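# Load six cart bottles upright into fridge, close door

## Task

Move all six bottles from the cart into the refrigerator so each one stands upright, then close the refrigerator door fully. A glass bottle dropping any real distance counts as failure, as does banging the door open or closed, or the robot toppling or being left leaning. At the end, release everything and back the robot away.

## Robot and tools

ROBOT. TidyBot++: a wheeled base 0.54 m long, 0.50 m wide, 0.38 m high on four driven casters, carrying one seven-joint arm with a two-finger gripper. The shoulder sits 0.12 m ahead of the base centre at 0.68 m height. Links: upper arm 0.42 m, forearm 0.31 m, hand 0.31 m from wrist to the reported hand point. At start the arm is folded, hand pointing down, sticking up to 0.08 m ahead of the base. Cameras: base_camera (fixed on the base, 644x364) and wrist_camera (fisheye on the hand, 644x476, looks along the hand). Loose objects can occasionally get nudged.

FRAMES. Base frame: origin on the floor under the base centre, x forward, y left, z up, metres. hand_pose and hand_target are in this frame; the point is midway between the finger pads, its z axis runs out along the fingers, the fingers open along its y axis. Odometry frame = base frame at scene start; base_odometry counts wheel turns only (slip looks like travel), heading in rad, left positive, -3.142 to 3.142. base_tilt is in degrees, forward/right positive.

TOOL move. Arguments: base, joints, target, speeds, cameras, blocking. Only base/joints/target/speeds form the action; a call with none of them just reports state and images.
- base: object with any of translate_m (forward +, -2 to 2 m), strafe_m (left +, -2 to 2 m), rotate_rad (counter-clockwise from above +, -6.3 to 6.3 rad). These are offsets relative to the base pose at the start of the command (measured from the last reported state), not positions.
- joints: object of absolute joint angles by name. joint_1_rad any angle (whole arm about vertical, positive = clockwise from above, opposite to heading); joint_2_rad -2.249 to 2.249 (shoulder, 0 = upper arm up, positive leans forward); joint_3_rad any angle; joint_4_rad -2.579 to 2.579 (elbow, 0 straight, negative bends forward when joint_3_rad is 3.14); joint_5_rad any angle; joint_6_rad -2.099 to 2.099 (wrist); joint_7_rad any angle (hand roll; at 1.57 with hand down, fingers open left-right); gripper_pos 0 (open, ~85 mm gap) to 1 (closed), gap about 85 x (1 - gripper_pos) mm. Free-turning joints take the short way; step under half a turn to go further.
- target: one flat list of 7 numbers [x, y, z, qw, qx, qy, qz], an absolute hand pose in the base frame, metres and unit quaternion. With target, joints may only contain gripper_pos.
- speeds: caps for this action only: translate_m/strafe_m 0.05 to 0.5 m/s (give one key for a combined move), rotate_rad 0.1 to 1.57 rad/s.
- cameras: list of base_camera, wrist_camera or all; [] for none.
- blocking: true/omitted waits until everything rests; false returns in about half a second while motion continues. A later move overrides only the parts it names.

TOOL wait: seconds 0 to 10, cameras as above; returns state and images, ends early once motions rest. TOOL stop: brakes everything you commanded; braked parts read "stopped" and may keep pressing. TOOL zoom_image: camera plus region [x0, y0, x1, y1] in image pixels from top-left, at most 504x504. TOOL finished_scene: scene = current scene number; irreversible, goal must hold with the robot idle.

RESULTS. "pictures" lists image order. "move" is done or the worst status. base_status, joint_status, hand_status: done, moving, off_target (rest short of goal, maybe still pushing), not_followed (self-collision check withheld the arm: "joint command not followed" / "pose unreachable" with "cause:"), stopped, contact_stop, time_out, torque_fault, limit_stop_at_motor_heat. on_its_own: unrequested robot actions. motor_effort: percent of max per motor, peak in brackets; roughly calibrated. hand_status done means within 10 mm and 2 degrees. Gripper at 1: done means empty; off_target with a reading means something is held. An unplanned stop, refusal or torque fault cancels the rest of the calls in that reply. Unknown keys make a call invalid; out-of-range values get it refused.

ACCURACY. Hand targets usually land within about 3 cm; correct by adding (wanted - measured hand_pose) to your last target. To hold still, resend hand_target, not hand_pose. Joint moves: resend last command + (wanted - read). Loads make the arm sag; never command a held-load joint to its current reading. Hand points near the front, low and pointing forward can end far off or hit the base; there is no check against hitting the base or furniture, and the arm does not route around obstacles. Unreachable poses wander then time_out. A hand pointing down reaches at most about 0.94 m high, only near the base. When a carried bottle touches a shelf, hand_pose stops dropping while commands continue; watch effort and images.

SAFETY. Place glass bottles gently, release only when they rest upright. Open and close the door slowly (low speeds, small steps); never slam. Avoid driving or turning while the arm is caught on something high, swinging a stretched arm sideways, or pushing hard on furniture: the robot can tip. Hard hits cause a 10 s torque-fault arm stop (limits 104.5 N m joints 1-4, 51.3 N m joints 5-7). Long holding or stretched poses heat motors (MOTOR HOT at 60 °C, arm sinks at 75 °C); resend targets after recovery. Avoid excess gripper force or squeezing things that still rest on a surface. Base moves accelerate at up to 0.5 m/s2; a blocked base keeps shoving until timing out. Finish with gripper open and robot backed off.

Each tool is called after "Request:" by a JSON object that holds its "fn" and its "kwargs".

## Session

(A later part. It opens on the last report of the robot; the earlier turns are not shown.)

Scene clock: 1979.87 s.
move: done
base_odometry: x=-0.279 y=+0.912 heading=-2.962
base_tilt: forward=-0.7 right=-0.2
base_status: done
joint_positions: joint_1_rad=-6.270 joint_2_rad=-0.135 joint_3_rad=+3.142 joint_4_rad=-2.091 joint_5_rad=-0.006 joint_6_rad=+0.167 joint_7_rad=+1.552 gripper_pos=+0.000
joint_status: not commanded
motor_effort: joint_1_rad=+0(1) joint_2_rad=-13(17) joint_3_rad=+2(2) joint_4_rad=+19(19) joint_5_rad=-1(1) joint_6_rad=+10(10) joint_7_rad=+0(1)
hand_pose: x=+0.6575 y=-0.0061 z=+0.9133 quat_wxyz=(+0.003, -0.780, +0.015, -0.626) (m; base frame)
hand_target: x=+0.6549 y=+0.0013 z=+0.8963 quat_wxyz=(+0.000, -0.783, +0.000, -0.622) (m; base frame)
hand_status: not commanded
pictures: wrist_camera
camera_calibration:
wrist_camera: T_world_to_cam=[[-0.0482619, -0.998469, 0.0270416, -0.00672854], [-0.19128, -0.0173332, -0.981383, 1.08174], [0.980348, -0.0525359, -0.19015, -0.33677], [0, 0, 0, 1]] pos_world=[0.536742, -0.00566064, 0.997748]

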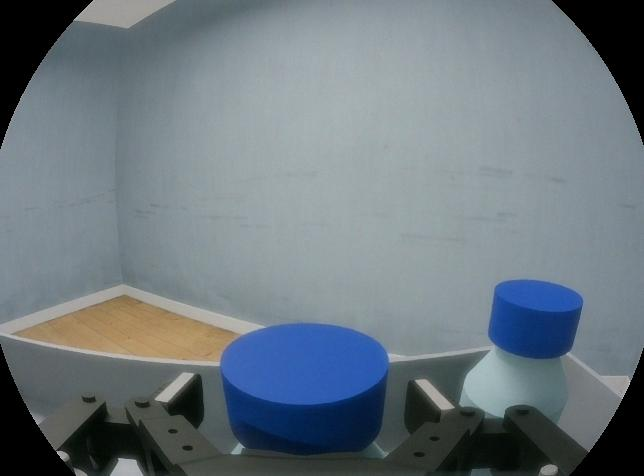

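Request:
{"fn": "move", "kwargs": {"joints": {"gripper_pos": 0.6}, "cameras": ["wrist_camera"]}}

Scene clock: 1987.63 s.
move: off_target
base_odometry: x=-0.279 y=+0.912 heading=-2.962
base_tilt: forward=-0.7 right=-0.2
base_status: not commanded
joint_positions: joint_1_rad=-6.270 joint_2_rad=-0.135 joint_3_rad=+3.142 joint_4_rad=-2.091 joint_5_rad=-0.006 joint_6_rad=+0.168 joint_7_rad=+1.552 gripper_pos=+0.430
joint_status: gripper_pos off_target (ended at +0.430, target +0.600)
motor_effort: joint_1_rad=+0(1) joint_2_rad=-13(14) joint_3_rad=+1(2) joint_4_rad=+18(19) joint_5_rad=-1(1) joint_6_rad=+10(10) joint_7_rad=+1(1)
hand_pose: x=+0.6575 y=-0.0061 z=+0.9135 quat_wxyz=(+0.003, -0.779, +0.015, -0.626) (m; base frame)
hand_target: x=+0.6549 y=+0.0013 z=+0.8963 quat_wxyz=(+0.000, -0.783, +0.000, -0.622) (m; base frame)
hand_status: not commanded
pictures: wrist_camera
camera_calibration:
wrist_camera: T_world_to_cam=[[-0.0482031, -0.998472, 0.0270128, -0.00670009], [-0.190409, -0.0173627, -0.981551, 1.08157], [0.980521, -0.0524573, -0.189281, -0.337677], [0, 0, 0, 1]] pos_world=[0.536717, -0.00562441, 0.997885]

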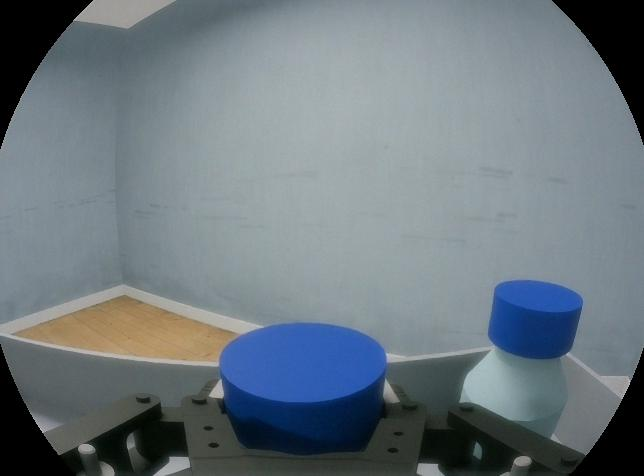

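Request:
{"fn": "move", "kwargs": {"joints": {"joint_2_rad": -0.236, "joint_4_rad": -1.829, "joint_6_rad": -0.12}, "cameras": ["wrist_camera"]}}

Request:
{"fn": "move", "kwargs": {"base": {"translate_m": -0.33}, "joints": {"joint_2_rad": -0.352, "joint_4_rad": -1.714, "joint_6_rad": -0.351}, "cameras": ["wrist_camera"]}}

Scene clock: 2007.83 s.
move: done
base_odometry: x=-0.279 y=+0.912 heading=-2.962
base_tilt: forward=-0.7 right=-0.2
base_status: not commanded
joint_positions: joint_1_rad=-6.270 joint_2_rad=-0.173 joint_3_rad=+3.142 joint_4_rad=-1.888 joint_5_rad=-0.006 joint_6_rad=-0.082 joint_7_rad=+1.552 gripper_pos=+0.430
joint_status: all done
motor_effort: joint_1_rad=+0(1) joint_2_rad=-17(19) joint_3_rad=+2(2) joint_4_rad=+22(23) joint_5_rad=-1(1) joint_6_rad=+12(14) joint_7_rad=+0(1)
hand_pose: x=+0.6610 y=-0.0057 z=+0.9809 quat_wxyz=(+0.004, -0.782, +0.015, -0.623) (m; base frame)
hand_target: x=+0.6431 y=+0.0013 z=+1.0398 quat_wxyz=(+0.000, -0.756, +0.000, -0.655) (m; base frame)
hand_status: not commanded
pictures: wrist_camera
camera_calibration:
wrist_camera: T_world_to_cam=[[-0.0465339, -0.998553, 0.0269535, -0.00898992], [-0.19966, -0.0171406, -0.979715, 1.15275], [0.97876, -0.0509715, -0.198574, -0.317992], [0, 0, 0, 1]] pos_world=[0.540977, -0.00542669, 1.06646]

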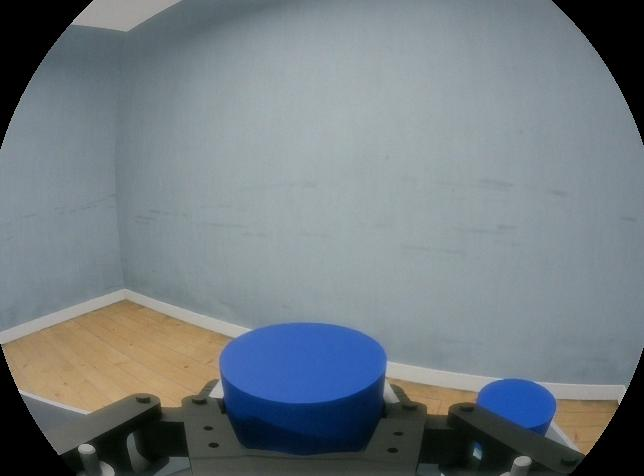

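Scene clock: 2009.83 s.
move: done
base_odometry: x=+0.045 y=+0.971 heading=-2.962
base_tilt: forward=-0.7 right=-0.2
base_status: done
joint_positions: joint_1_rad=-6.271 joint_2_rad=-0.304 joint_3_rad=+3.142 joint_4_rad=-1.772 joint_5_rad=-0.006 joint_6_rad=-0.316 joint_7_rad=+1.552 gripper_pos=+0.430
joint_status: all done
motor_effort: joint_1_rad=+0(1) joint_2_rad=-12(21) joint_3_rad=+2(3) joint_4_rad=+23(25) joint_5_rad=-1(1) joint_6_rad=+13(13) joint_7_rad=+0(1)
hand_pose: x=+0.6098 y=-0.0043 z=+1.0497 quat_wxyz=(+0.004, -0.778, +0.014, -0.628) (m; base frame)
hand_target: x=+0.5896 y=+0.0013 z=+1.0978 quat_wxyz=(+0.000, -0.756, +0.000, -0.655) (m; base frame)
hand_status: not commanded
pictures: wrist_camera
camera_calibration:
wrist_camera: T_world_to_cam=[[-0.044806, -0.998647, 0.026397, -0.0122758], [-0.186295, -0.0176074, -0.982336, 1.20448], [0.981472, -0.0489322, -0.185254, -0.269773], [0, 0, 0, 1]] pos_world=[0.488613, -0.0042521, 1.13355]

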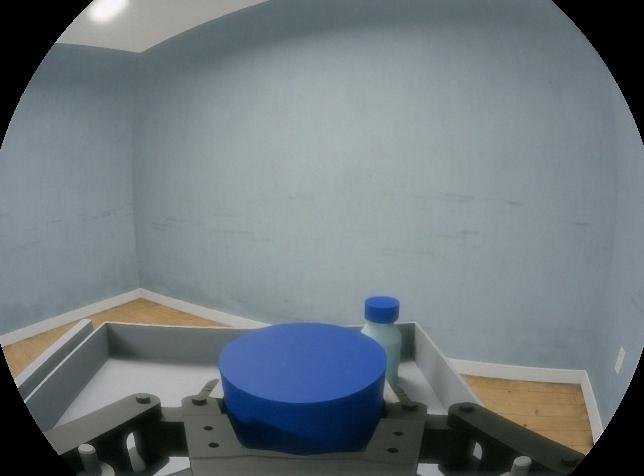

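Request:
{"fn": "move", "kwargs": {"base": {"translate_m": 0.452, "strafe_m": 1.59, "rotate_rad": 1.06}, "joints": {"joint_2_rad": -0.37, "joint_4_rad": -1.577, "joint_6_rad": -0.543}, "speeds": {"rotate_rad": 0.5}, "cameras": ["base_camera", "wrist_camera"]}}

Scene clock: 2032.43 s.
move: off_target
base_odometry: x=-0.116 y=-0.674 heading=-1.901
base_tilt: forward=-0.7 right=-0.2
base_status: done
joint_positions: joint_1_rad=-6.276 joint_2_rad=-0.321 joint_3_rad=+3.144 joint_4_rad=-1.639 joint_5_rad=-0.006 joint_6_rad=-0.506 joint_7_rad=+1.552 gripper_pos=+0.430
joint_status: joint_4_rad off_target (ended at -1.638, target -1.577); the others done
motor_effort: joint_1_rad=+0(3) joint_2_rad=-10(14) joint_3_rad=+1(4) joint_4_rad=+22(24) joint_5_rad=-1(2) joint_6_rad=+12(14) joint_7_rad=+0(1)
hand_pose: x=+0.5918 y=-0.0026 z=+1.0821 quat_wxyz=(+0.006, -0.791, +0.013, -0.612) (m; base frame)
hand_target: x=+0.5669 y=+0.0013 z=+1.1305 quat_wxyz=(+0.000, -0.768, +0.000, -0.641) (m; base frame)
hand_status: not commanded
pictures: base_camera, wrist_camera
camera_calibration:
wrist_camera: T_world_to_cam=[[-0.0396475, -0.998844, 0.0271871, -0.01615], [-0.224975, -0.0175865, -0.974206, 1.24708], [0.973558, -0.0447413, -0.224017, -0.199438], [0, 0, 0, 1]] pos_world=[0.474085, -0.00312272, 1.17067]

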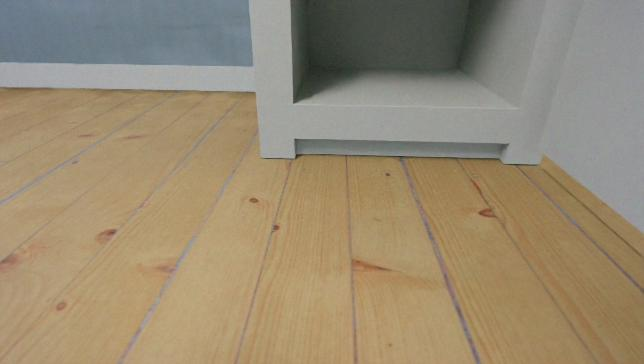

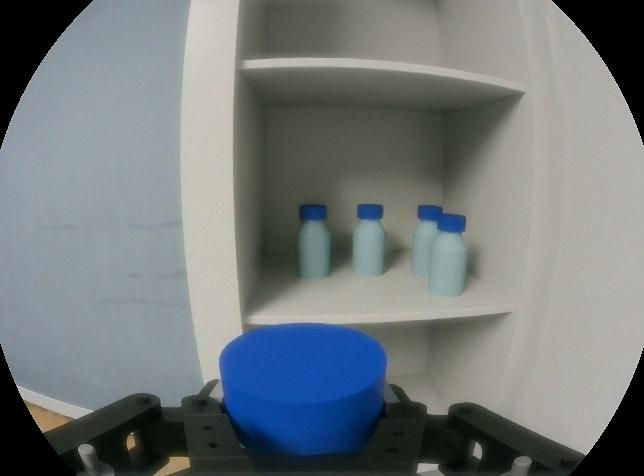

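Request:
{"fn": "zoom_image", "kwargs": {"camera": "base_camera", "region": [230, 130, 330, 190]}}

Request:
{"fn": "zoom_image", "kwargs": {"camera": "base_camera", "region": [480, 130, 580, 190]}}

Request:
{"fn": "zoom_image", "kwargs": {"camera": "wrist_camera", "region": [240, 180, 520, 340]}}

Scaled by 5.040.

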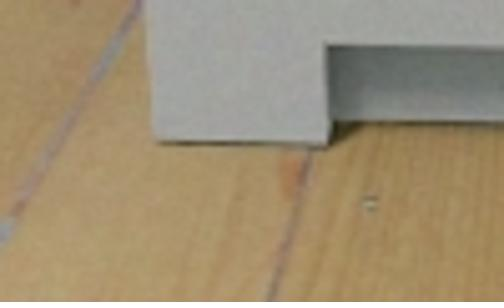

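Scaled by 5.040.

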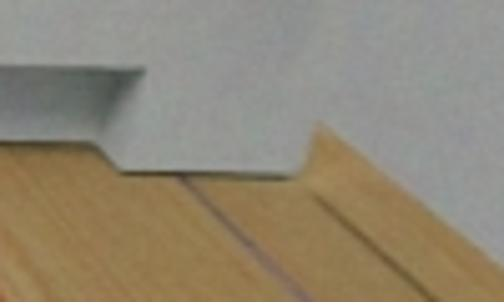

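Scaled by 1.800.

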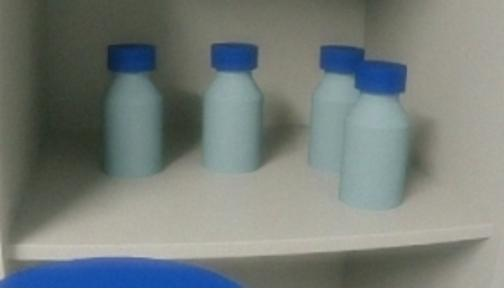

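Request:
{"fn": "move", "kwargs": {"base": {"translate_m": 0.3, "rotate_rad": -0.014}, "joints": {"joint_2_rad": -0.4, "joint_4_rad": -1.577, "joint_6_rad": -0.543}, "speeds": {"translate_m": 0.35, "rotate_rad": 0.2}, "cameras": ["base_camera", "wrist_camera"]}}

Scene clock: 2060.87 s.
move: done
base_odometry: x=-0.213 y=-0.958 heading=-1.914
base_tilt: forward=-0.7 right=-0.2
base_status: done
joint_positions: joint_1_rad=-6.276 joint_2_rad=-0.365 joint_3_rad=+3.143 joint_4_rad=-1.636 joint_5_rad=-0.006 joint_6_rad=-0.509 joint_7_rad=+1.552 gripper_pos=+0.430
joint_status: all done
motor_effort: joint_1_rad=+0(2) joint_2_rad=-10(13) joint_3_rad=+2(4) joint_4_rad=+22(24) joint_5_rad=-1(2) joint_6_rad=+12(14) joint_7_rad=+0(1)
hand_pose: x=+0.5737 y=-0.0019 z=+1.1033 quat_wxyz=(+0.006, -0.777, +0.012, -0.630) (m; base frame)
hand_target: x=+0.5533 y=+0.0013 z=+1.1437 quat_wxyz=(+0.000, -0.758, +0.000, -0.652) (m; base frame)
hand_status: not commanded
pictures: base_camera, wrist_camera
camera_calibration:
wrist_camera: T_world_to_cam=[[-0.0398021, -0.998871, 0.025939, -0.0153125], [-0.181987, -0.0182786, -0.983131, 1.24884], [0.982495, -0.0438512, -0.181054, -0.229483], [0, 0, 0, 1]] pos_world=[0.452129, -0.00253122, 1.18662]

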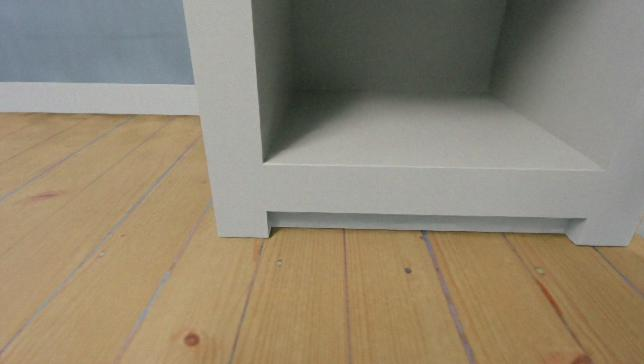

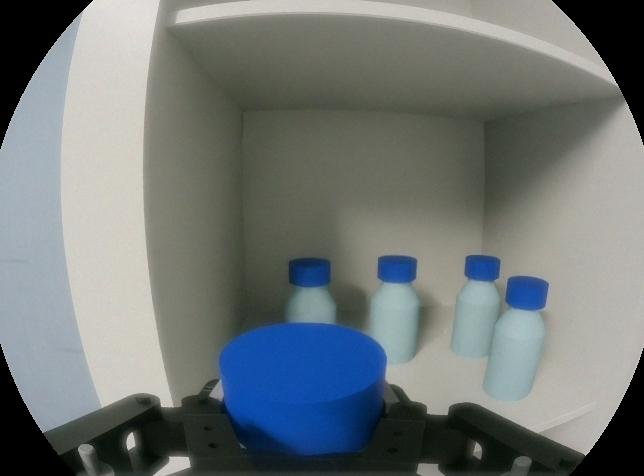

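Request:
{"fn": "move", "kwargs": {"base": {"translate_m": 0.221, "strafe_m": -0.004}, "speeds": {"translate_m": 0.3}, "cameras": ["wrist_camera"]}}

Request:
{"fn": "move", "kwargs": {"joints": {"joint_4_rad": -1.81, "joint_6_rad": -0.303}, "cameras": ["wrist_camera"]}}

Scene clock: 2076.43 s.
move: done
base_odometry: x=-0.291 y=-1.165 heading=-1.914
base_tilt: forward=-0.7 right=-0.2
base_status: done
joint_positions: joint_1_rad=-6.276 joint_2_rad=-0.368 joint_3_rad=+3.143 joint_4_rad=-1.636 joint_5_rad=-0.006 joint_6_rad=-0.510 joint_7_rad=+1.552 gripper_pos=+0.430
joint_status: not commanded
motor_effort: joint_1_rad=+0(1) joint_2_rad=-9(13) joint_3_rad=+2(3) joint_4_rad=+22(23) joint_5_rad=-1(1) joint_6_rad=+13(13) joint_7_rad=+0(1)
hand_pose: x=+0.5723 y=-0.0019 z=+1.1045 quat_wxyz=(+0.006, -0.776, +0.012, -0.630) (m; base frame)
hand_target: x=+0.5533 y=+0.0013 z=+1.1437 quat_wxyz=(+0.000, -0.758, +0.000, -0.652) (m; base frame)
hand_status: not commanded
pictures: wrist_camera
camera_calibration:
wrist_camera: T_world_to_cam=[[-0.0398639, -0.998871, 0.0258555, -0.0152609], [-0.179494, -0.0182966, -0.983589, 1.24889], [0.982951, -0.0438506, -0.178562, -0.230929], [0, 0, 0, 1]] pos_world=[0.450552, -0.00251964, 1.18756]

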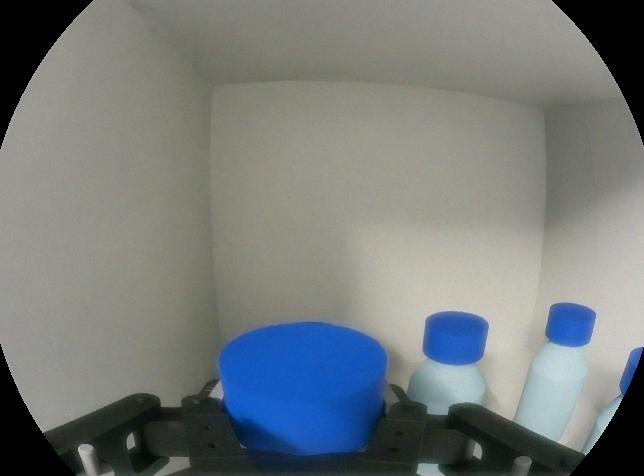

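Scene clock: 2077.73 s.
move: done
base_odometry: x=-0.291 y=-1.165 heading=-1.914
base_tilt: forward=-0.7 right=-0.2
base_status: not commanded
joint_positions: joint_1_rad=-6.276 joint_2_rad=-0.368 joint_3_rad=+3.143 joint_4_rad=-1.792 joint_5_rad=-0.006 joint_6_rad=-0.364 joint_7_rad=+1.552 gripper_pos=+0.430
joint_status: all done
motor_effort: joint_1_rad=+0(1) joint_2_rad=-10(11) joint_3_rad=+2(2) joint_4_rad=+23(25) joint_5_rad=-1(1) joint_6_rad=+12(14) joint_7_rad=+0(1)
hand_pose: x=+0.5826 y=-0.0022 z=+1.0535 quat_wxyz=(+0.006, -0.779, +0.012, -0.626) (m; base frame)
hand_target: x=+0.5736 y=+0.0013 z=+1.0756 quat_wxyz=(+0.000, -0.756, +0.000, -0.655) (m; base frame)
hand_status: not commanded
pictures: wrist_camera
camera_calibration:
wrist_camera: T_world_to_cam=[[-0.0404191, -0.998845, 0.0259974, -0.0136552], [-0.18986, -0.017867, -0.981649, 1.20453], [0.980979, -0.0446132, -0.188918, -0.238088], [0, 0, 0, 1]] pos_world=[0.4617, -0.00273994, 1.13781]

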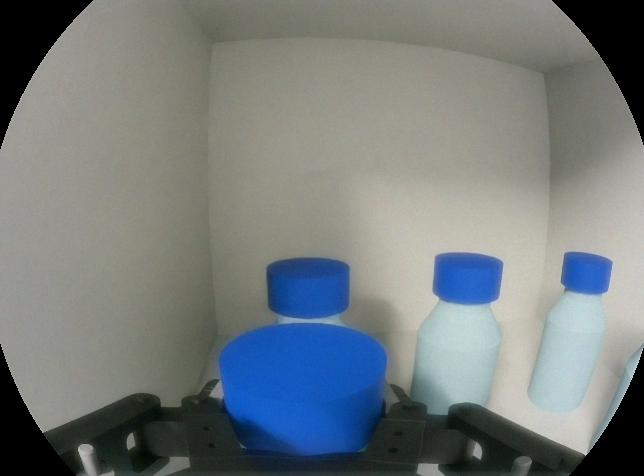

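Request:
{"fn": "move", "kwargs": {"joints": {"joint_4_rad": -1.83, "joint_6_rad": -0.283}, "cameras": []}}

Scene clock: 2081.13 s.
move: done
base_odometry: x=-0.291 y=-1.165 heading=-1.914
base_tilt: forward=-0.7 right=-0.2
base_status: not commanded
joint_positions: joint_1_rad=-6.276 joint_2_rad=-0.368 joint_3_rad=+3.143 joint_4_rad=-1.809 joint_5_rad=-0.006 joint_6_rad=-0.340 joint_7_rad=+1.552 gripper_pos=+0.430
joint_status: all done
motor_effort: joint_1_rad=+0(1) joint_2_rad=-10(11) joint_3_rad=+1(2) joint_4_rad=+23(23) joint_5_rad=-1(1) joint_6_rad=+13(13) joint_7_rad=+0(1)
hand_pose: x=+0.5838 y=-0.0022 z=+1.0504 quat_wxyz=(+0.006, -0.777, +0.012, -0.629) (m; base frame)
hand_target: x=+0.5746 y=+0.0013 z=+1.0693 quat_wxyz=(+0.000, -0.756, +0.000, -0.655) (m; base frame)
hand_status: not commanded
pictures: none
No camera images: "cameras" was empty.

Request:
{"fn": "move", "kwargs": {"joints": {"joint_4_rad": -1.85, "joint_6_rad": -0.263}, "cameras": []}}

Scene clock: 2084.07 s.
move: done
base_odometry: x=-0.291 y=-1.165 heading=-1.914
base_tilt: forward=-0.7 right=-0.2
base_status: not commanded
joint_positions: joint_1_rad=-6.276 joint_2_rad=-0.368 joint_3_rad=+3.143 joint_4_rad=-1.823 joint_5_rad=-0.006 joint_6_rad=-0.314 joint_7_rad=+1.552 gripper_pos=+0.430
joint_status: all done
motor_effort: joint_1_rad=+0(1) joint_2_rad=-9(10) joint_3_rad=+2(2) joint_4_rad=+22(23) joint_5_rad=-1(1) joint_6_rad=+12(13) joint_7_rad=+1(1)
hand_pose: x=+0.5850 y=-0.0023 z=+1.0492 quat_wxyz=(+0.006, -0.774, +0.012, -0.634) (m; base frame)
hand_target: x=+0.5754 y=+0.0013 z=+1.0631 quat_wxyz=(+0.000, -0.756, +0.000, -0.655) (m; base frame)
hand_status: not commanded
pictures: none
No camera images: "cameras" was empty.

Request:
{"fn": "move", "kwargs": {"joints": {"joint_4_rad": -1.872}, "cameras": ["wrist_camera"]}}

Scene clock: 2090.40 s.
move: done
base_odometry: x=-0.291 y=-1.165 heading=-1.914
base_tilt: forward=-0.7 right=-0.2
base_status: not commanded
joint_positions: joint_1_rad=-6.276 joint_2_rad=-0.368 joint_3_rad=+3.143 joint_4_rad=-1.831 joint_5_rad=-0.006 joint_6_rad=-0.300 joint_7_rad=+1.552 gripper_pos=+0.430
joint_status: all done
motor_effort: joint_1_rad=+0(1) joint_2_rad=-7(9) joint_3_rad=+2(2) joint_4_rad=+20(22) joint_5_rad=-1(1) joint_6_rad=+10(12) joint_7_rad=+1(1)
hand_pose: x=+0.5857 y=-0.0023 z=+1.0490 quat_wxyz=(+0.006, -0.771, +0.012, -0.636) (m; base frame)
hand_target: x=+0.5751 y=+0.0013 z=+1.0495 quat_wxyz=(+0.000, -0.763, +0.000, -0.647) (m; base frame)
hand_status: not commanded
pictures: wrist_camera
camera_calibration:
wrist_camera: T_world_to_cam=[[-0.0414478, -0.998824, 0.0251384, -0.0120421], [-0.165251, -0.0179605, -0.986088, 1.19092], [0.98538, -0.0450254, -0.164312, -0.270407], [0, 0, 0, 1]] pos_world=[0.462756, -0.00281351, 1.13023]

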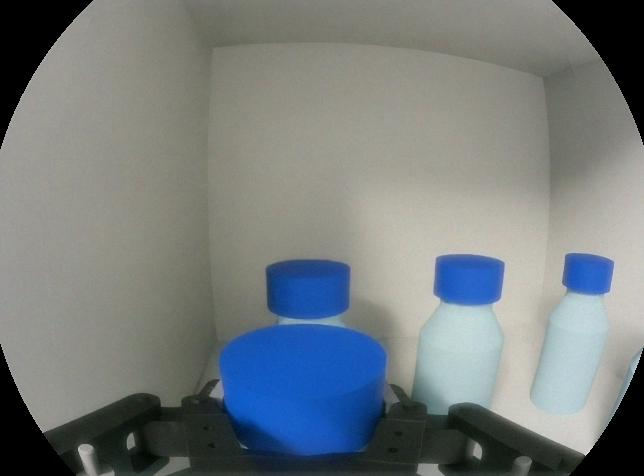

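Request:
{"fn": "move", "kwargs": {"joints": {"gripper_pos": 0.0}, "cameras": ["wrist_camera"]}}

Scene clock: 2095.40 s.
move: done
base_odometry: x=-0.291 y=-1.165 heading=-1.914
base_tilt: forward=-0.7 right=-0.2
base_status: not commanded
joint_positions: joint_1_rad=-6.276 joint_2_rad=-0.368 joint_3_rad=+3.143 joint_4_rad=-1.831 joint_5_rad=-0.006 joint_6_rad=-0.300 joint_7_rad=+1.552 gripper_pos=+0.000
joint_status: all done
motor_effort: joint_1_rad=+0(1) joint_2_rad=-8(8) joint_3_rad=+1(2) joint_4_rad=+20(20) joint_5_rad=-1(1) joint_6_rad=+10(10) joint_7_rad=+0(1)
hand_pose: x=+0.5857 y=-0.0023 z=+1.0490 quat_wxyz=(+0.006, -0.771, +0.012, -0.636) (m; base frame)
hand_target: x=+0.5751 y=+0.0013 z=+1.0495 quat_wxyz=(+0.000, -0.763, +0.000, -0.647) (m; base frame)
hand_status: not commanded
pictures: wrist_camera
camera_calibration:
wrist_camera: T_world_to_cam=[[-0.0414548, -0.998824, 0.0251312, -0.0120319], [-0.16504, -0.0179619, -0.986123, 1.19089], [0.985415, -0.0450272, -0.164101, -0.270653], [0, 0, 0, 1]] pos_world=[0.462752, -0.00281376, 1.13026]

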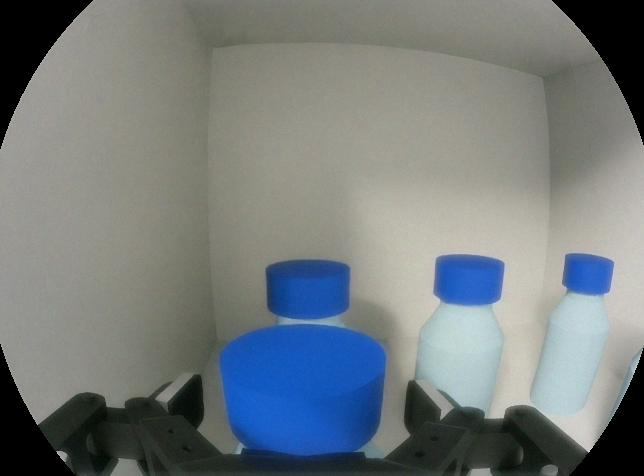

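Request:
{"fn": "move", "kwargs": {"base": {"translate_m": -0.55}, "cameras": ["wrist_camera"]}}

Request:
{"fn": "move", "kwargs": {"base": {"translate_m": -1.647, "strafe_m": -0.495, "rotate_rad": -1.046}, "joints": {"joint_1_rad": 0, "joint_2_rad": -0.37, "joint_3_rad": 3.1416, "joint_4_rad": -1.577, "joint_5_rad": 0, "joint_6_rad": -0.543, "joint_7_rad": 1.571, "gripper_pos": 0.0}, "speeds": {"rotate_rad": 0.5}, "cameras": ["base_camera", "wrist_camera"]}}

Scene clock: 2119.57 s.
move: done
base_odometry: x=-0.106 y=-0.647 heading=-1.913
base_tilt: forward=-0.8 right=-0.2
base_status: done
joint_positions: joint_1_rad=-6.277 joint_2_rad=-0.385 joint_3_rad=+3.142 joint_4_rad=-1.832 joint_5_rad=-0.006 joint_6_rad=-0.299 joint_7_rad=+1.552 gripper_pos=+0.000
joint_status: not commanded
motor_effort: joint_1_rad=+0(2) joint_2_rad=-7(10) joint_3_rad=+1(6) joint_4_rad=+19(20) joint_5_rad=-1(1) joint_6_rad=+9(10) joint_7_rad=+0(1)
hand_pose: x=+0.5793 y=-0.0013 z=+1.0567 quat_wxyz=(+0.006, -0.766, +0.011, -0.643) (m; base frame)
hand_target: x=+0.5751 y=+0.0013 z=+1.0495 quat_wxyz=(+0.000, -0.763, +0.000, -0.647) (m; base frame)
hand_status: not commanded
pictures: wrist_camera
camera_calibration:
wrist_camera: T_world_to_cam=[[-0.0401115, -0.998884, 0.0249201, -0.0120401], [-0.148064, -0.0187228, -0.988801, 1.19045], [0.988164, -0.043352, -0.147148, -0.282584], [0, 0, 0, 1]] pos_world=[0.455019, -0.0019888, 1.13583]

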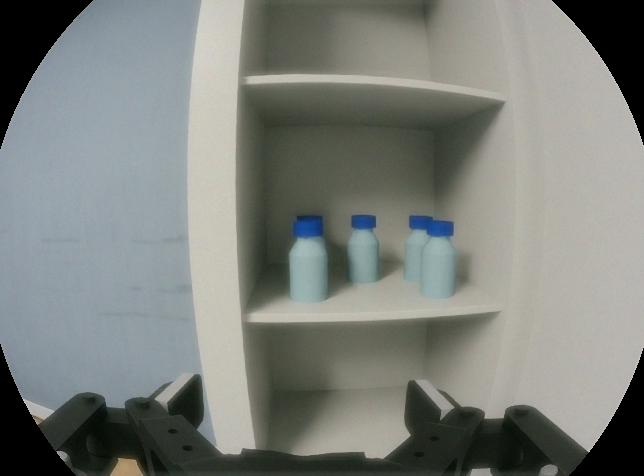

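Scene clock: 2124.40 s.
move: done
base_odometry: x=-0.019 y=+1.071 heading=-2.961
base_tilt: forward=-0.7 right=-0.2
base_status: done
joint_positions: joint_1_rad=-6.278 joint_2_rad=-0.385 joint_3_rad=+3.142 joint_4_rad=-1.617 joint_5_rad=-0.006 joint_6_rad=-0.491 joint_7_rad=+1.552 gripper_pos=+0.000
joint_status: all done
motor_effort: joint_1_rad=+0(2) joint_2_rad=-6(10) joint_3_rad=+1(5) joint_4_rad=+18(21) joint_5_rad=-1(2) joint_6_rad=+9(10) joint_7_rad=+0(1)
hand_pose: x=+0.5652 y=-0.0004 z=+1.1289 quat_wxyz=(+0.007, -0.759, +0.010, -0.651) (m; base frame)
hand_target: x=+0.5669 y=+0.0013 z=+1.1305 quat_wxyz=(+0.000, -0.768, +0.000, -0.641) (m; base frame)
hand_status: not commanded
pictures: base_camera, wrist_camera
camera_calibration:
wrist_camera: T_world_to_cam=[[-0.0385782, -0.998951, 0.0246572, -0.0140445], [-0.126142, -0.0196097, -0.991818, 1.2508], [0.991262, -0.0413729, -0.125253, -0.284376], [0, 0, 0, 1]] pos_world=[0.439127, -0.00126731, 1.20529]

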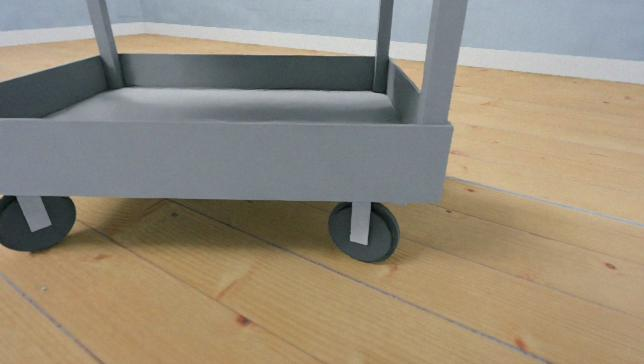

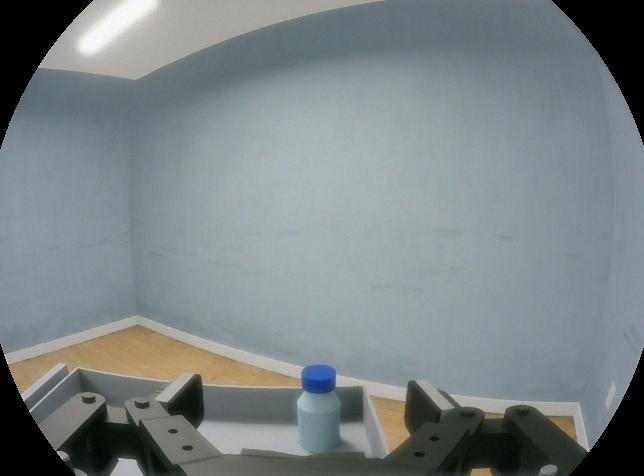

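Request:
{"fn": "move", "kwargs": {"base": {"translate_m": 0.234, "strafe_m": -0.014}, "joints": {"joint_2_rad": -0.017, "joint_4_rad": -2.0335, "joint_6_rad": 0.217}, "speeds": {"translate_m": 0.25}}}

Scene clock: 2177.80 s.
move: done
base_odometry: x=-0.252 y=+1.043 heading=-2.961
base_tilt: forward=-0.7 right=-0.2
base_status: done
joint_positions: joint_1_rad=-6.278 joint_2_rad=-0.029 joint_3_rad=+3.142 joint_4_rad=-1.994 joint_5_rad=-0.006 joint_6_rad=+0.175 joint_7_rad=+1.552 gripper_pos=+0.000
joint_status: all done
motor_effort: joint_1_rad=+0(1) joint_2_rad=-17(22) joint_3_rad=+1(2) joint_4_rad=+18(20) joint_5_rad=-1(1) joint_6_rad=+10(10) joint_7_rad=+1(1)
hand_pose: x=+0.7009 y=-0.0023 z=+0.9134 quat_wxyz=(+0.005, -0.780, +0.012, -0.625) (m; base frame)
hand_target: x=+0.6987 y=+0.0014 z=+0.8964 quat_wxyz=(+0.000, -0.783, +0.000, -0.622) (m; base frame)
hand_status: not commanded
pictures: base_camera, wrist_camera
camera_calibration:
wrist_camera: T_world_to_cam=[[-0.0406764, -0.998804, 0.0271213, -0.0062171], [-0.193182, -0.01877, -0.980983, 1.09121], [0.980319, -0.0451422, -0.192187, -0.377192], [0, 0, 0, 1]] pos_world=[0.580318, -0.00275497, 0.998133]

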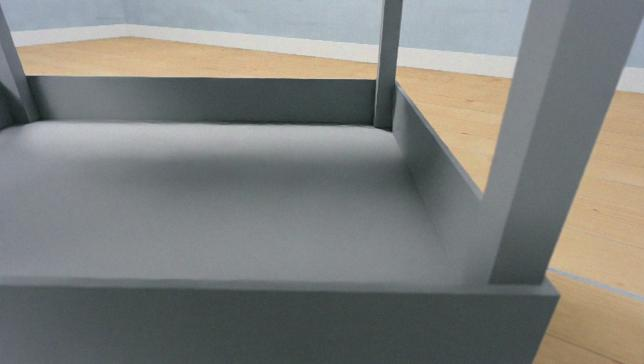

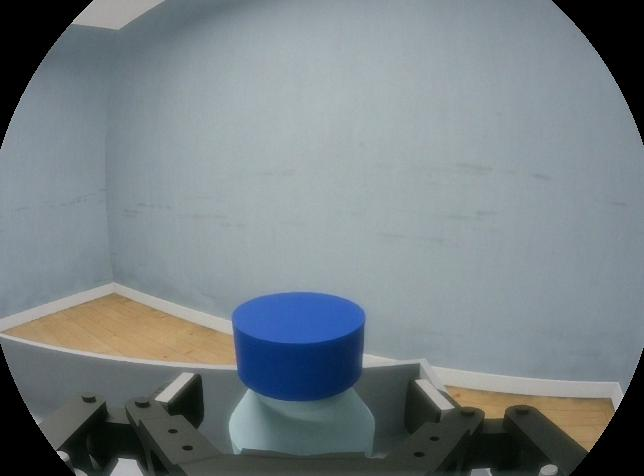

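Request:
{"fn": "move", "kwargs": {"base": {"translate_m": 0.025, "strafe_m": 0.002}, "speeds": {"translate_m": 0.15}}}

Scene clock: 2186.77 s.
move: done
base_odometry: x=-0.276 y=+1.037 heading=-2.961
base_tilt: forward=-0.7 right=-0.2
base_status: done
joint_positions: joint_1_rad=-6.278 joint_2_rad=-0.024 joint_3_rad=+3.142 joint_4_rad=-1.995 joint_5_rad=-0.006 joint_6_rad=+0.179 joint_7_rad=+1.552 gripper_pos=+0.000
joint_status: not commanded
motor_effort: joint_1_rad=+0(1) joint_2_rad=-17(20) joint_3_rad=+1(2) joint_4_rad=+17(19) joint_5_rad=-1(1) joint_6_rad=+9(10) joint_7_rad=+0(1)
hand_pose: x=+0.7020 y=-0.0023 z=+0.9115 quat_wxyz=(+0.005, -0.781, +0.012, -0.625) (m; base frame)
hand_target: x=+0.6987 y=+0.0014 z=+0.8964 quat_wxyz=(+0.000, -0.783, +0.000, -0.622) (m; base frame)
hand_status: not commanded
pictures: base_camera, wrist_camera
camera_calibration:
wrist_camera: T_world_to_cam=[[-0.0406605, -0.998803, 0.0271785, -0.00619855], [-0.19452, -0.0187676, -0.980719, 1.09026], [0.980055, -0.0451633, -0.193524, -0.377203], [0, 0, 0, 1]] pos_world=[0.581504, -0.00276533, 0.996407]

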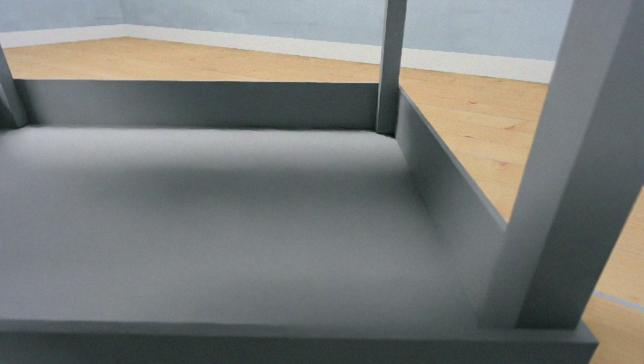

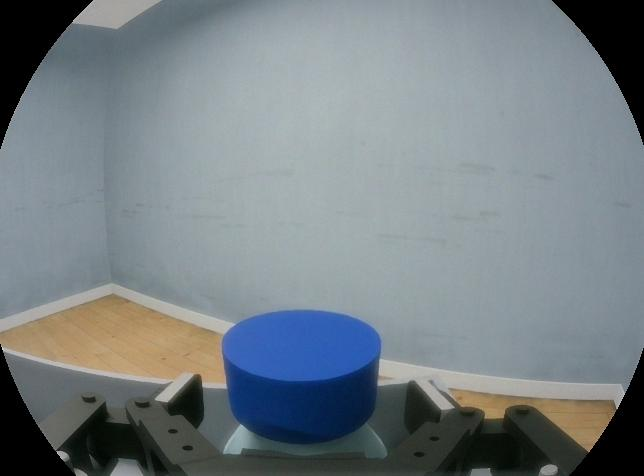

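Request:
{"fn": "move", "kwargs": {"joints": {"gripper_pos": 0.6}}}

Scene clock: 2189.47 s.
move: off_target
base_odometry: x=-0.276 y=+1.037 heading=-2.961
base_tilt: forward=-0.7 right=-0.2
base_status: not commanded
joint_positions: joint_1_rad=-6.277 joint_2_rad=-0.024 joint_3_rad=+3.143 joint_4_rad=-1.996 joint_5_rad=-0.006 joint_6_rad=+0.185 joint_7_rad=+1.552 gripper_pos=+0.440
joint_status: gripper_pos off_target (ended at +0.440, target +0.600)
motor_effort: joint_1_rad=+0(3) joint_2_rad=-17(18) joint_3_rad=+0(2) joint_4_rad=+18(20) joint_5_rad=-1(2) joint_6_rad=+8(11) joint_7_rad=+0(1)
hand_pose: x=+0.7023 y=-0.0032 z=+0.9130 quat_wxyz=(+0.005, -0.779, +0.013, -0.627) (m; base frame)
hand_target: x=+0.6987 y=+0.0014 z=+0.8964 quat_wxyz=(+0.000, -0.783, +0.000, -0.622) (m; base frame)
hand_status: not commanded
pictures: base_camera, wrist_camera
camera_calibration:
wrist_camera: T_world_to_cam=[[-0.0423387, -0.998739, 0.0269682, -0.00574897], [-0.189178, -0.0184903, -0.981769, 1.08895], [0.98103, -0.0466686, -0.188157, -0.382841], [0, 0, 0, 1]] pos_world=[0.58134, -0.0034734, 0.997214]

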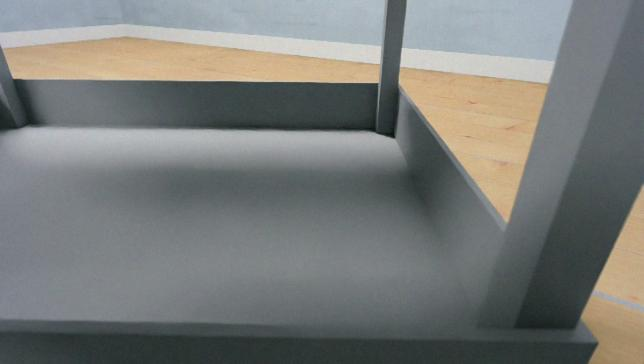

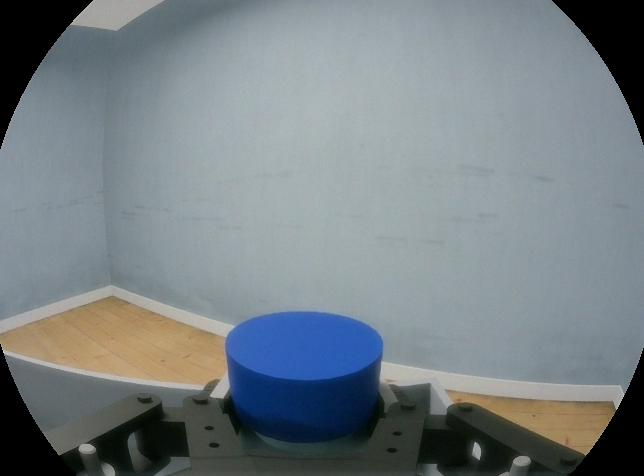

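Request:
{"fn": "move", "kwargs": {"joints": {"joint_2_rad": -0.132, "joint_4_rad": -1.759, "joint_6_rad": -0.087}}}

Request:
{"fn": "move", "kwargs": {"base": {"translate_m": -0.33}, "joints": {"joint_2_rad": -0.352, "joint_4_rad": -1.714, "joint_6_rad": -0.351}, "speeds": {"translate_m": 0.25}}}

Scene clock: 2203.93 s.
move: off_target
base_odometry: x=-0.276 y=+1.037 heading=-2.961
base_tilt: forward=-0.7 right=-0.2
base_status: not commanded
joint_positions: joint_1_rad=-6.277 joint_2_rad=-0.051 joint_3_rad=+3.143 joint_4_rad=-1.829 joint_5_rad=-0.006 joint_6_rad=-0.056 joint_7_rad=+1.552 gripper_pos=+0.440
joint_status: joint_4_rad off_target (ended at -1.829, target -1.759); the others done
motor_effort: joint_1_rad=+0(1) joint_2_rad=-21(24) joint_3_rad=+1(2) joint_4_rad=+23(24) joint_5_rad=-1(2) joint_6_rad=+14(15) joint_7_rad=+0(1)
hand_pose: x=+0.7059 y=-0.0028 z=+0.9566 quat_wxyz=(+0.005, -0.793, +0.013, -0.608) (m; base frame)
hand_target: x=+0.6856 y=+0.0013 z=+1.0368 quat_wxyz=(+0.000, -0.756, +0.000, -0.655) (m; base frame)
hand_status: not commanded
pictures: base_camera, wrist_camera
camera_calibration:
wrist_camera: T_world_to_cam=[[-0.0397098, -0.998817, 0.028074, -0.00928379], [-0.234516, -0.0179951, -0.971946, 1.1551], [0.971301, -0.0451795, -0.233524, -0.327952], [0, 0, 0, 1]] pos_world=[0.589062, -0.0033034, 1.04637]

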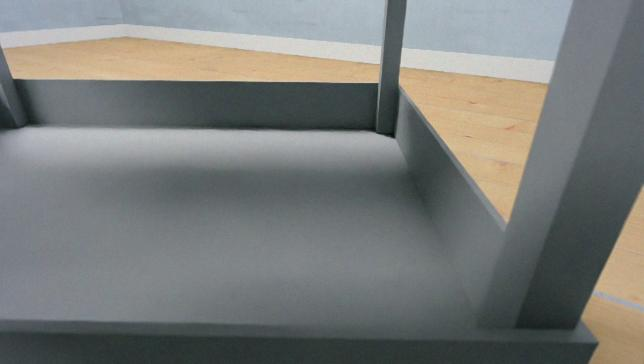

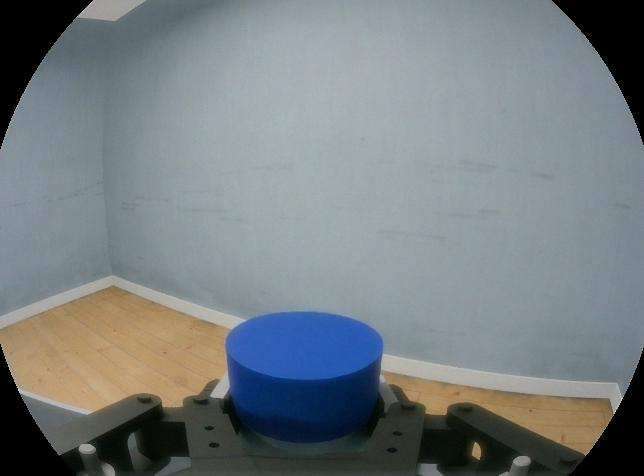

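Scene clock: 2206.17 s.
move: off_target
base_odometry: x=+0.049 y=+1.096 heading=-2.961
base_tilt: forward=-0.7 right=-0.2
base_status: done
joint_positions: joint_1_rad=-6.278 joint_2_rad=-0.305 joint_3_rad=+3.143 joint_4_rad=-1.781 joint_5_rad=-0.006 joint_6_rad=-0.320 joint_7_rad=+1.552 gripper_pos=+0.440
joint_status: joint_4_rad off_target (ended at -1.781, target -1.714); the others done
motor_effort: joint_1_rad=+0(2) joint_2_rad=-12(26) joint_3_rad=+1(3) joint_4_rad=+25(26) joint_5_rad=-1(1) joint_6_rad=+13(15) joint_7_rad=+0(1)
hand_pose: x=+0.6091 y=-0.0017 z=+1.0437 quat_wxyz=(+0.006, -0.782, +0.012, -0.623) (m; base frame)
hand_target: x=+0.5896 y=+0.0013 z=+1.0978 quat_wxyz=(+0.000, -0.756, +0.000, -0.655) (m; base frame)
hand_status: not commanded
pictures: base_camera, wrist_camera
camera_calibration:
wrist_camera: T_world_to_cam=[[-0.0389567, -0.998894, 0.0263323, -0.013077], [-0.197354, -0.0181418, -0.980164, 1.20299], [0.979558, -0.0433808, -0.196429, -0.257261], [0, 0, 0, 1]] pos_world=[0.488908, -0.00239829, 1.12894]

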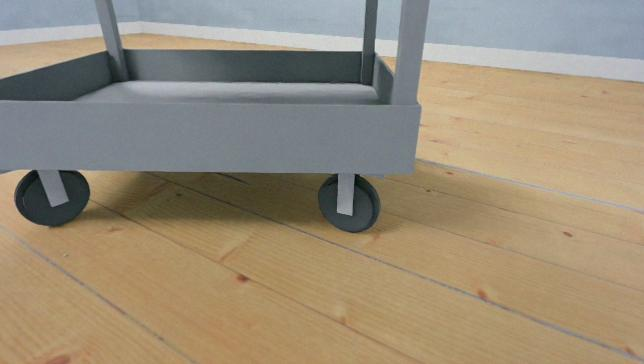

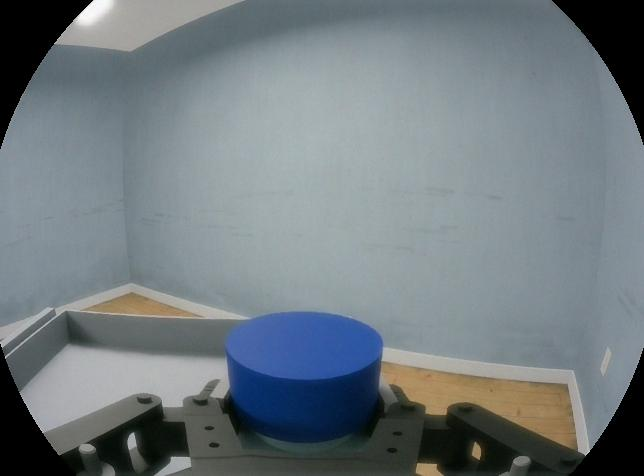

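Request:
{"fn": "move", "kwargs": {"base": {"translate_m": 0.482, "strafe_m": 1.721, "rotate_rad": 1.046}, "joints": {"joint_2_rad": -0.4, "joint_4_rad": -1.577, "joint_6_rad": -0.543}, "speeds": {"rotate_rad": 0.5}}}

Scene clock: 2244.87 s.
move: off_target
base_odometry: x=-0.117 y=-0.684 heading=-1.914
base_tilt: forward=-0.7 right=-0.2
base_status: done
joint_positions: joint_1_rad=-6.278 joint_2_rad=-0.350 joint_3_rad=+3.143 joint_4_rad=-1.646 joint_5_rad=-0.006 joint_6_rad=-0.512 joint_7_rad=+1.552 gripper_pos=+0.440
joint_status: joint_4_rad off_target (ended at -1.646, target -1.577); the others done
motor_effort: joint_1_rad=+1(3) joint_2_rad=-11(15) joint_3_rad=+1(4) joint_4_rad=+24(26) joint_5_rad=-1(2) joint_6_rad=+14(15) joint_7_rad=+1(1)
hand_pose: x=+0.5801 y=-0.0010 z=+1.0894 quat_wxyz=(+0.007, -0.786, +0.011, -0.619) (m; base frame)
hand_target: x=+0.5533 y=+0.0013 z=+1.1437 quat_wxyz=(+0.000, -0.758, +0.000, -0.652) (m; base frame)
hand_status: not commanded
pictures: base_camera, wrist_camera
camera_calibration:
wrist_camera: T_world_to_cam=[[-0.0371322, -0.99895, 0.0268461, -0.0163858], [-0.209473, -0.018487, -0.97764, 1.24632], [0.977109, -0.0419254, -0.208566, -0.205181], [0, 0, 0, 1]] pos_world=[0.460945, -0.00193015, 1.1761]

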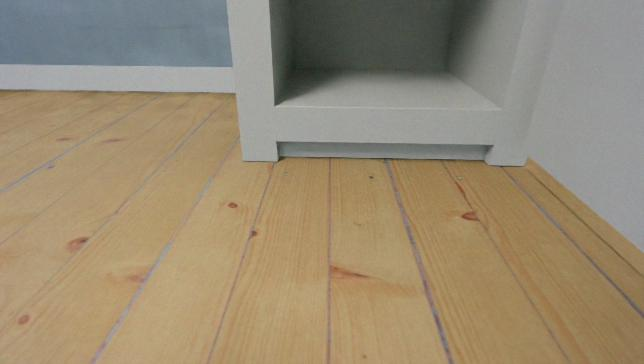

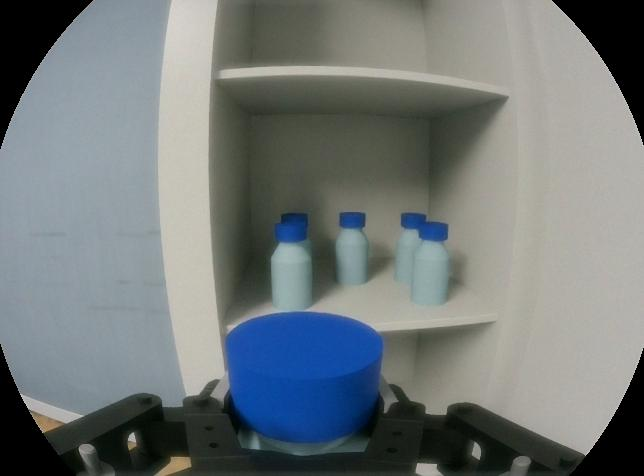

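Now measure the fridge in the base camera.

Request:
{"fn": "zoom_image", "kwargs": {"camera": "base_camera", "region": [220, 120, 300, 180]}}

Request:
{"fn": "zoom_image", "kwargs": {"camera": "base_camera", "region": [470, 120, 550, 180]}}

Scaled by 6.300.

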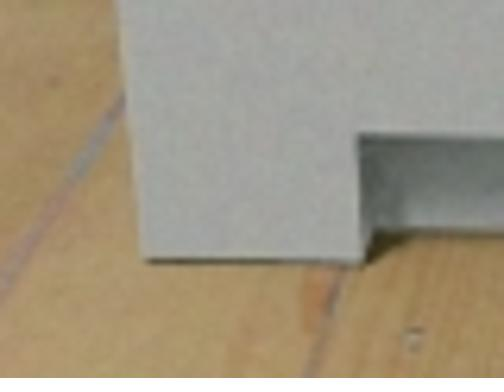

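Scaled by 6.300.

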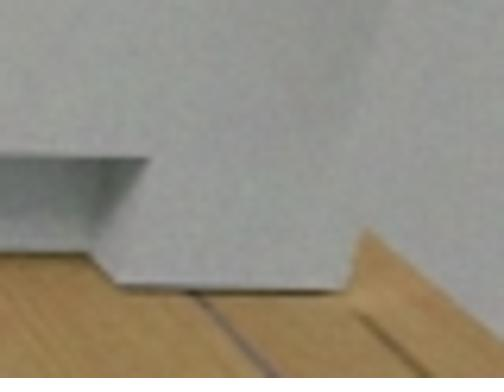

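Request:
{"fn": "move", "kwargs": {"base": {"translate_m": 0.1, "strafe_m": -0.113, "rotate_rad": 0.009}, "speeds": {"translate_m": 0.25}}}

Request:
{"fn": "zoom_image", "kwargs": {"camera": "base_camera", "region": [160, 130, 240, 190]}}

Request:
{"fn": "zoom_image", "kwargs": {"camera": "base_camera", "region": [430, 130, 510, 190]}}

Scene clock: 2267.73 s.
move: done
base_odometry: x=-0.257 y=-0.740 heading=-1.905
base_tilt: forward=-0.7 right=-0.2
base_status: done
joint_positions: joint_1_rad=-6.278 joint_2_rad=-0.351 joint_3_rad=+3.141 joint_4_rad=-1.646 joint_5_rad=-0.006 joint_6_rad=-0.513 joint_7_rad=+1.552 gripper_pos=+0.440
joint_status: not commanded
motor_effort: joint_1_rad=+0(2) joint_2_rad=-11(13) joint_3_rad=+1(5) joint_4_rad=+22(24) joint_5_rad=-1(2) joint_6_rad=+13(14) joint_7_rad=+1(1)
hand_pose: x=+0.5793 y=+0.0004 z=+1.0898 quat_wxyz=(+0.007, -0.786, +0.010, -0.619) (m; base frame)
hand_target: x=+0.5533 y=+0.0013 z=+1.1437 quat_wxyz=(+0.000, -0.758, +0.000, -0.652) (m; base frame)
hand_status: not commanded
pictures: base_camera, wrist_camera
camera_calibration:
wrist_camera: T_world_to_cam=[[-0.0346656, -0.999017, 0.0276174, -0.0172297], [-0.208922, -0.0197794, -0.977732, 1.24637], [0.977318, -0.0396636, -0.208031, -0.204966], [0, 0, 0, 1]] pos_world=[0.460113, -0.000690036, 1.17645]

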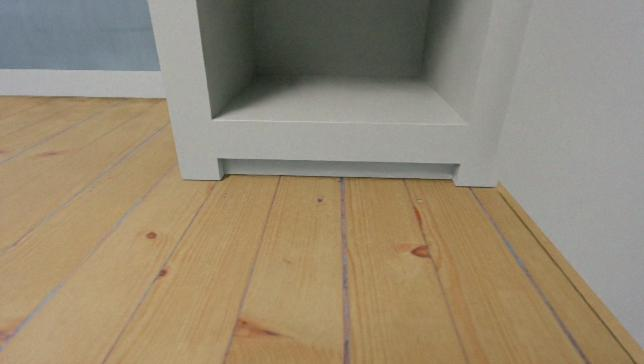

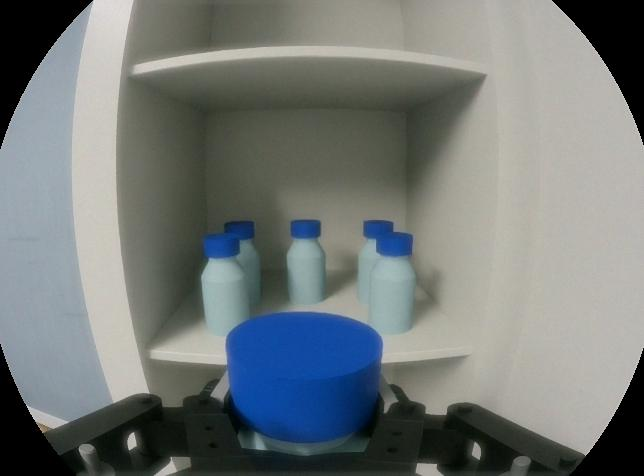

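Scaled by 6.300.

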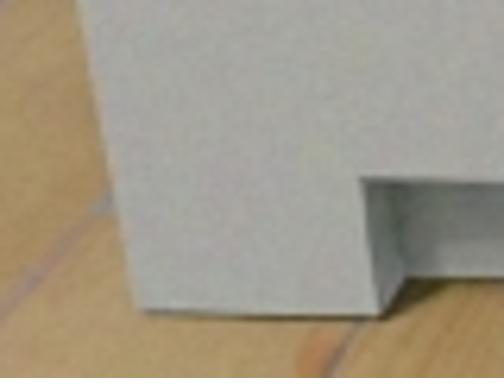

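Scaled by 6.300.

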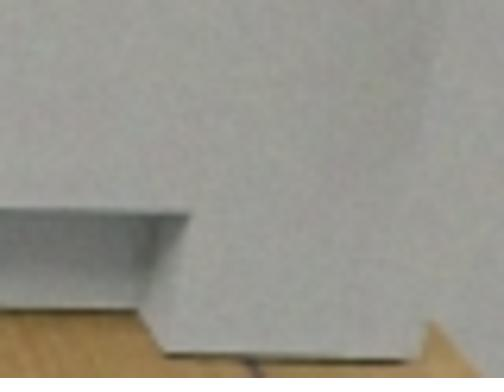

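Request:
{"fn": "move", "kwargs": {"base": {"translate_m": 0.407}, "speeds": {"translate_m": 0.2}}}

Scene clock: 2305.03 s.
move: done
base_odometry: x=-0.391 y=-1.125 heading=-1.905
base_tilt: forward=-0.7 right=-0.2
base_status: done
joint_positions: joint_1_rad=-6.278 joint_2_rad=-0.356 joint_3_rad=+3.141 joint_4_rad=-1.645 joint_5_rad=-0.006 joint_6_rad=-0.514 joint_7_rad=+1.552 gripper_pos=+0.440
joint_status: not commanded
motor_effort: joint_1_rad=+0(1) joint_2_rad=-11(14) joint_3_rad=+2(4) joint_4_rad=+23(24) joint_5_rad=-1(2) joint_6_rad=+13(14) joint_7_rad=+0(1)
hand_pose: x=+0.5771 y=+0.0004 z=+1.0919 quat_wxyz=(+0.007, -0.784, +0.010, -0.620) (m; base frame)
hand_target: x=+0.5533 y=+0.0013 z=+1.1437 quat_wxyz=(+0.000, -0.758, +0.000, -0.652) (m; base frame)
hand_status: not commanded
pictures: base_camera, wrist_camera
camera_calibration:
wrist_camera: T_world_to_cam=[[-0.034778, -0.999017, 0.0274909, -0.0171505], [-0.204731, -0.0198024, -0.978618, 1.24655], [0.9782, -0.0396626, -0.203841, -0.207449], [0, 0, 0, 1]] pos_world=[0.457539, -0.000676878, 1.17808]

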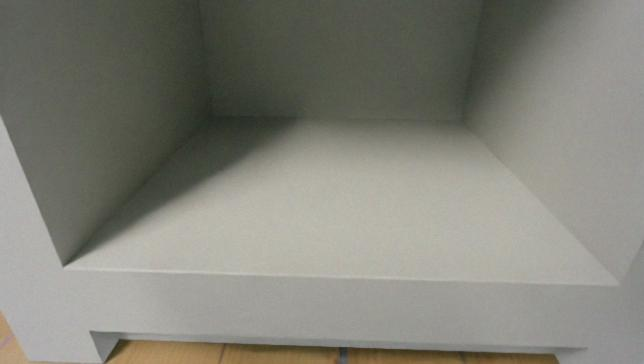

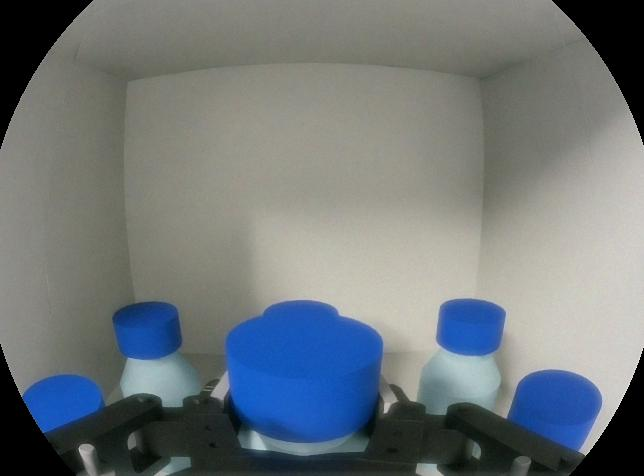

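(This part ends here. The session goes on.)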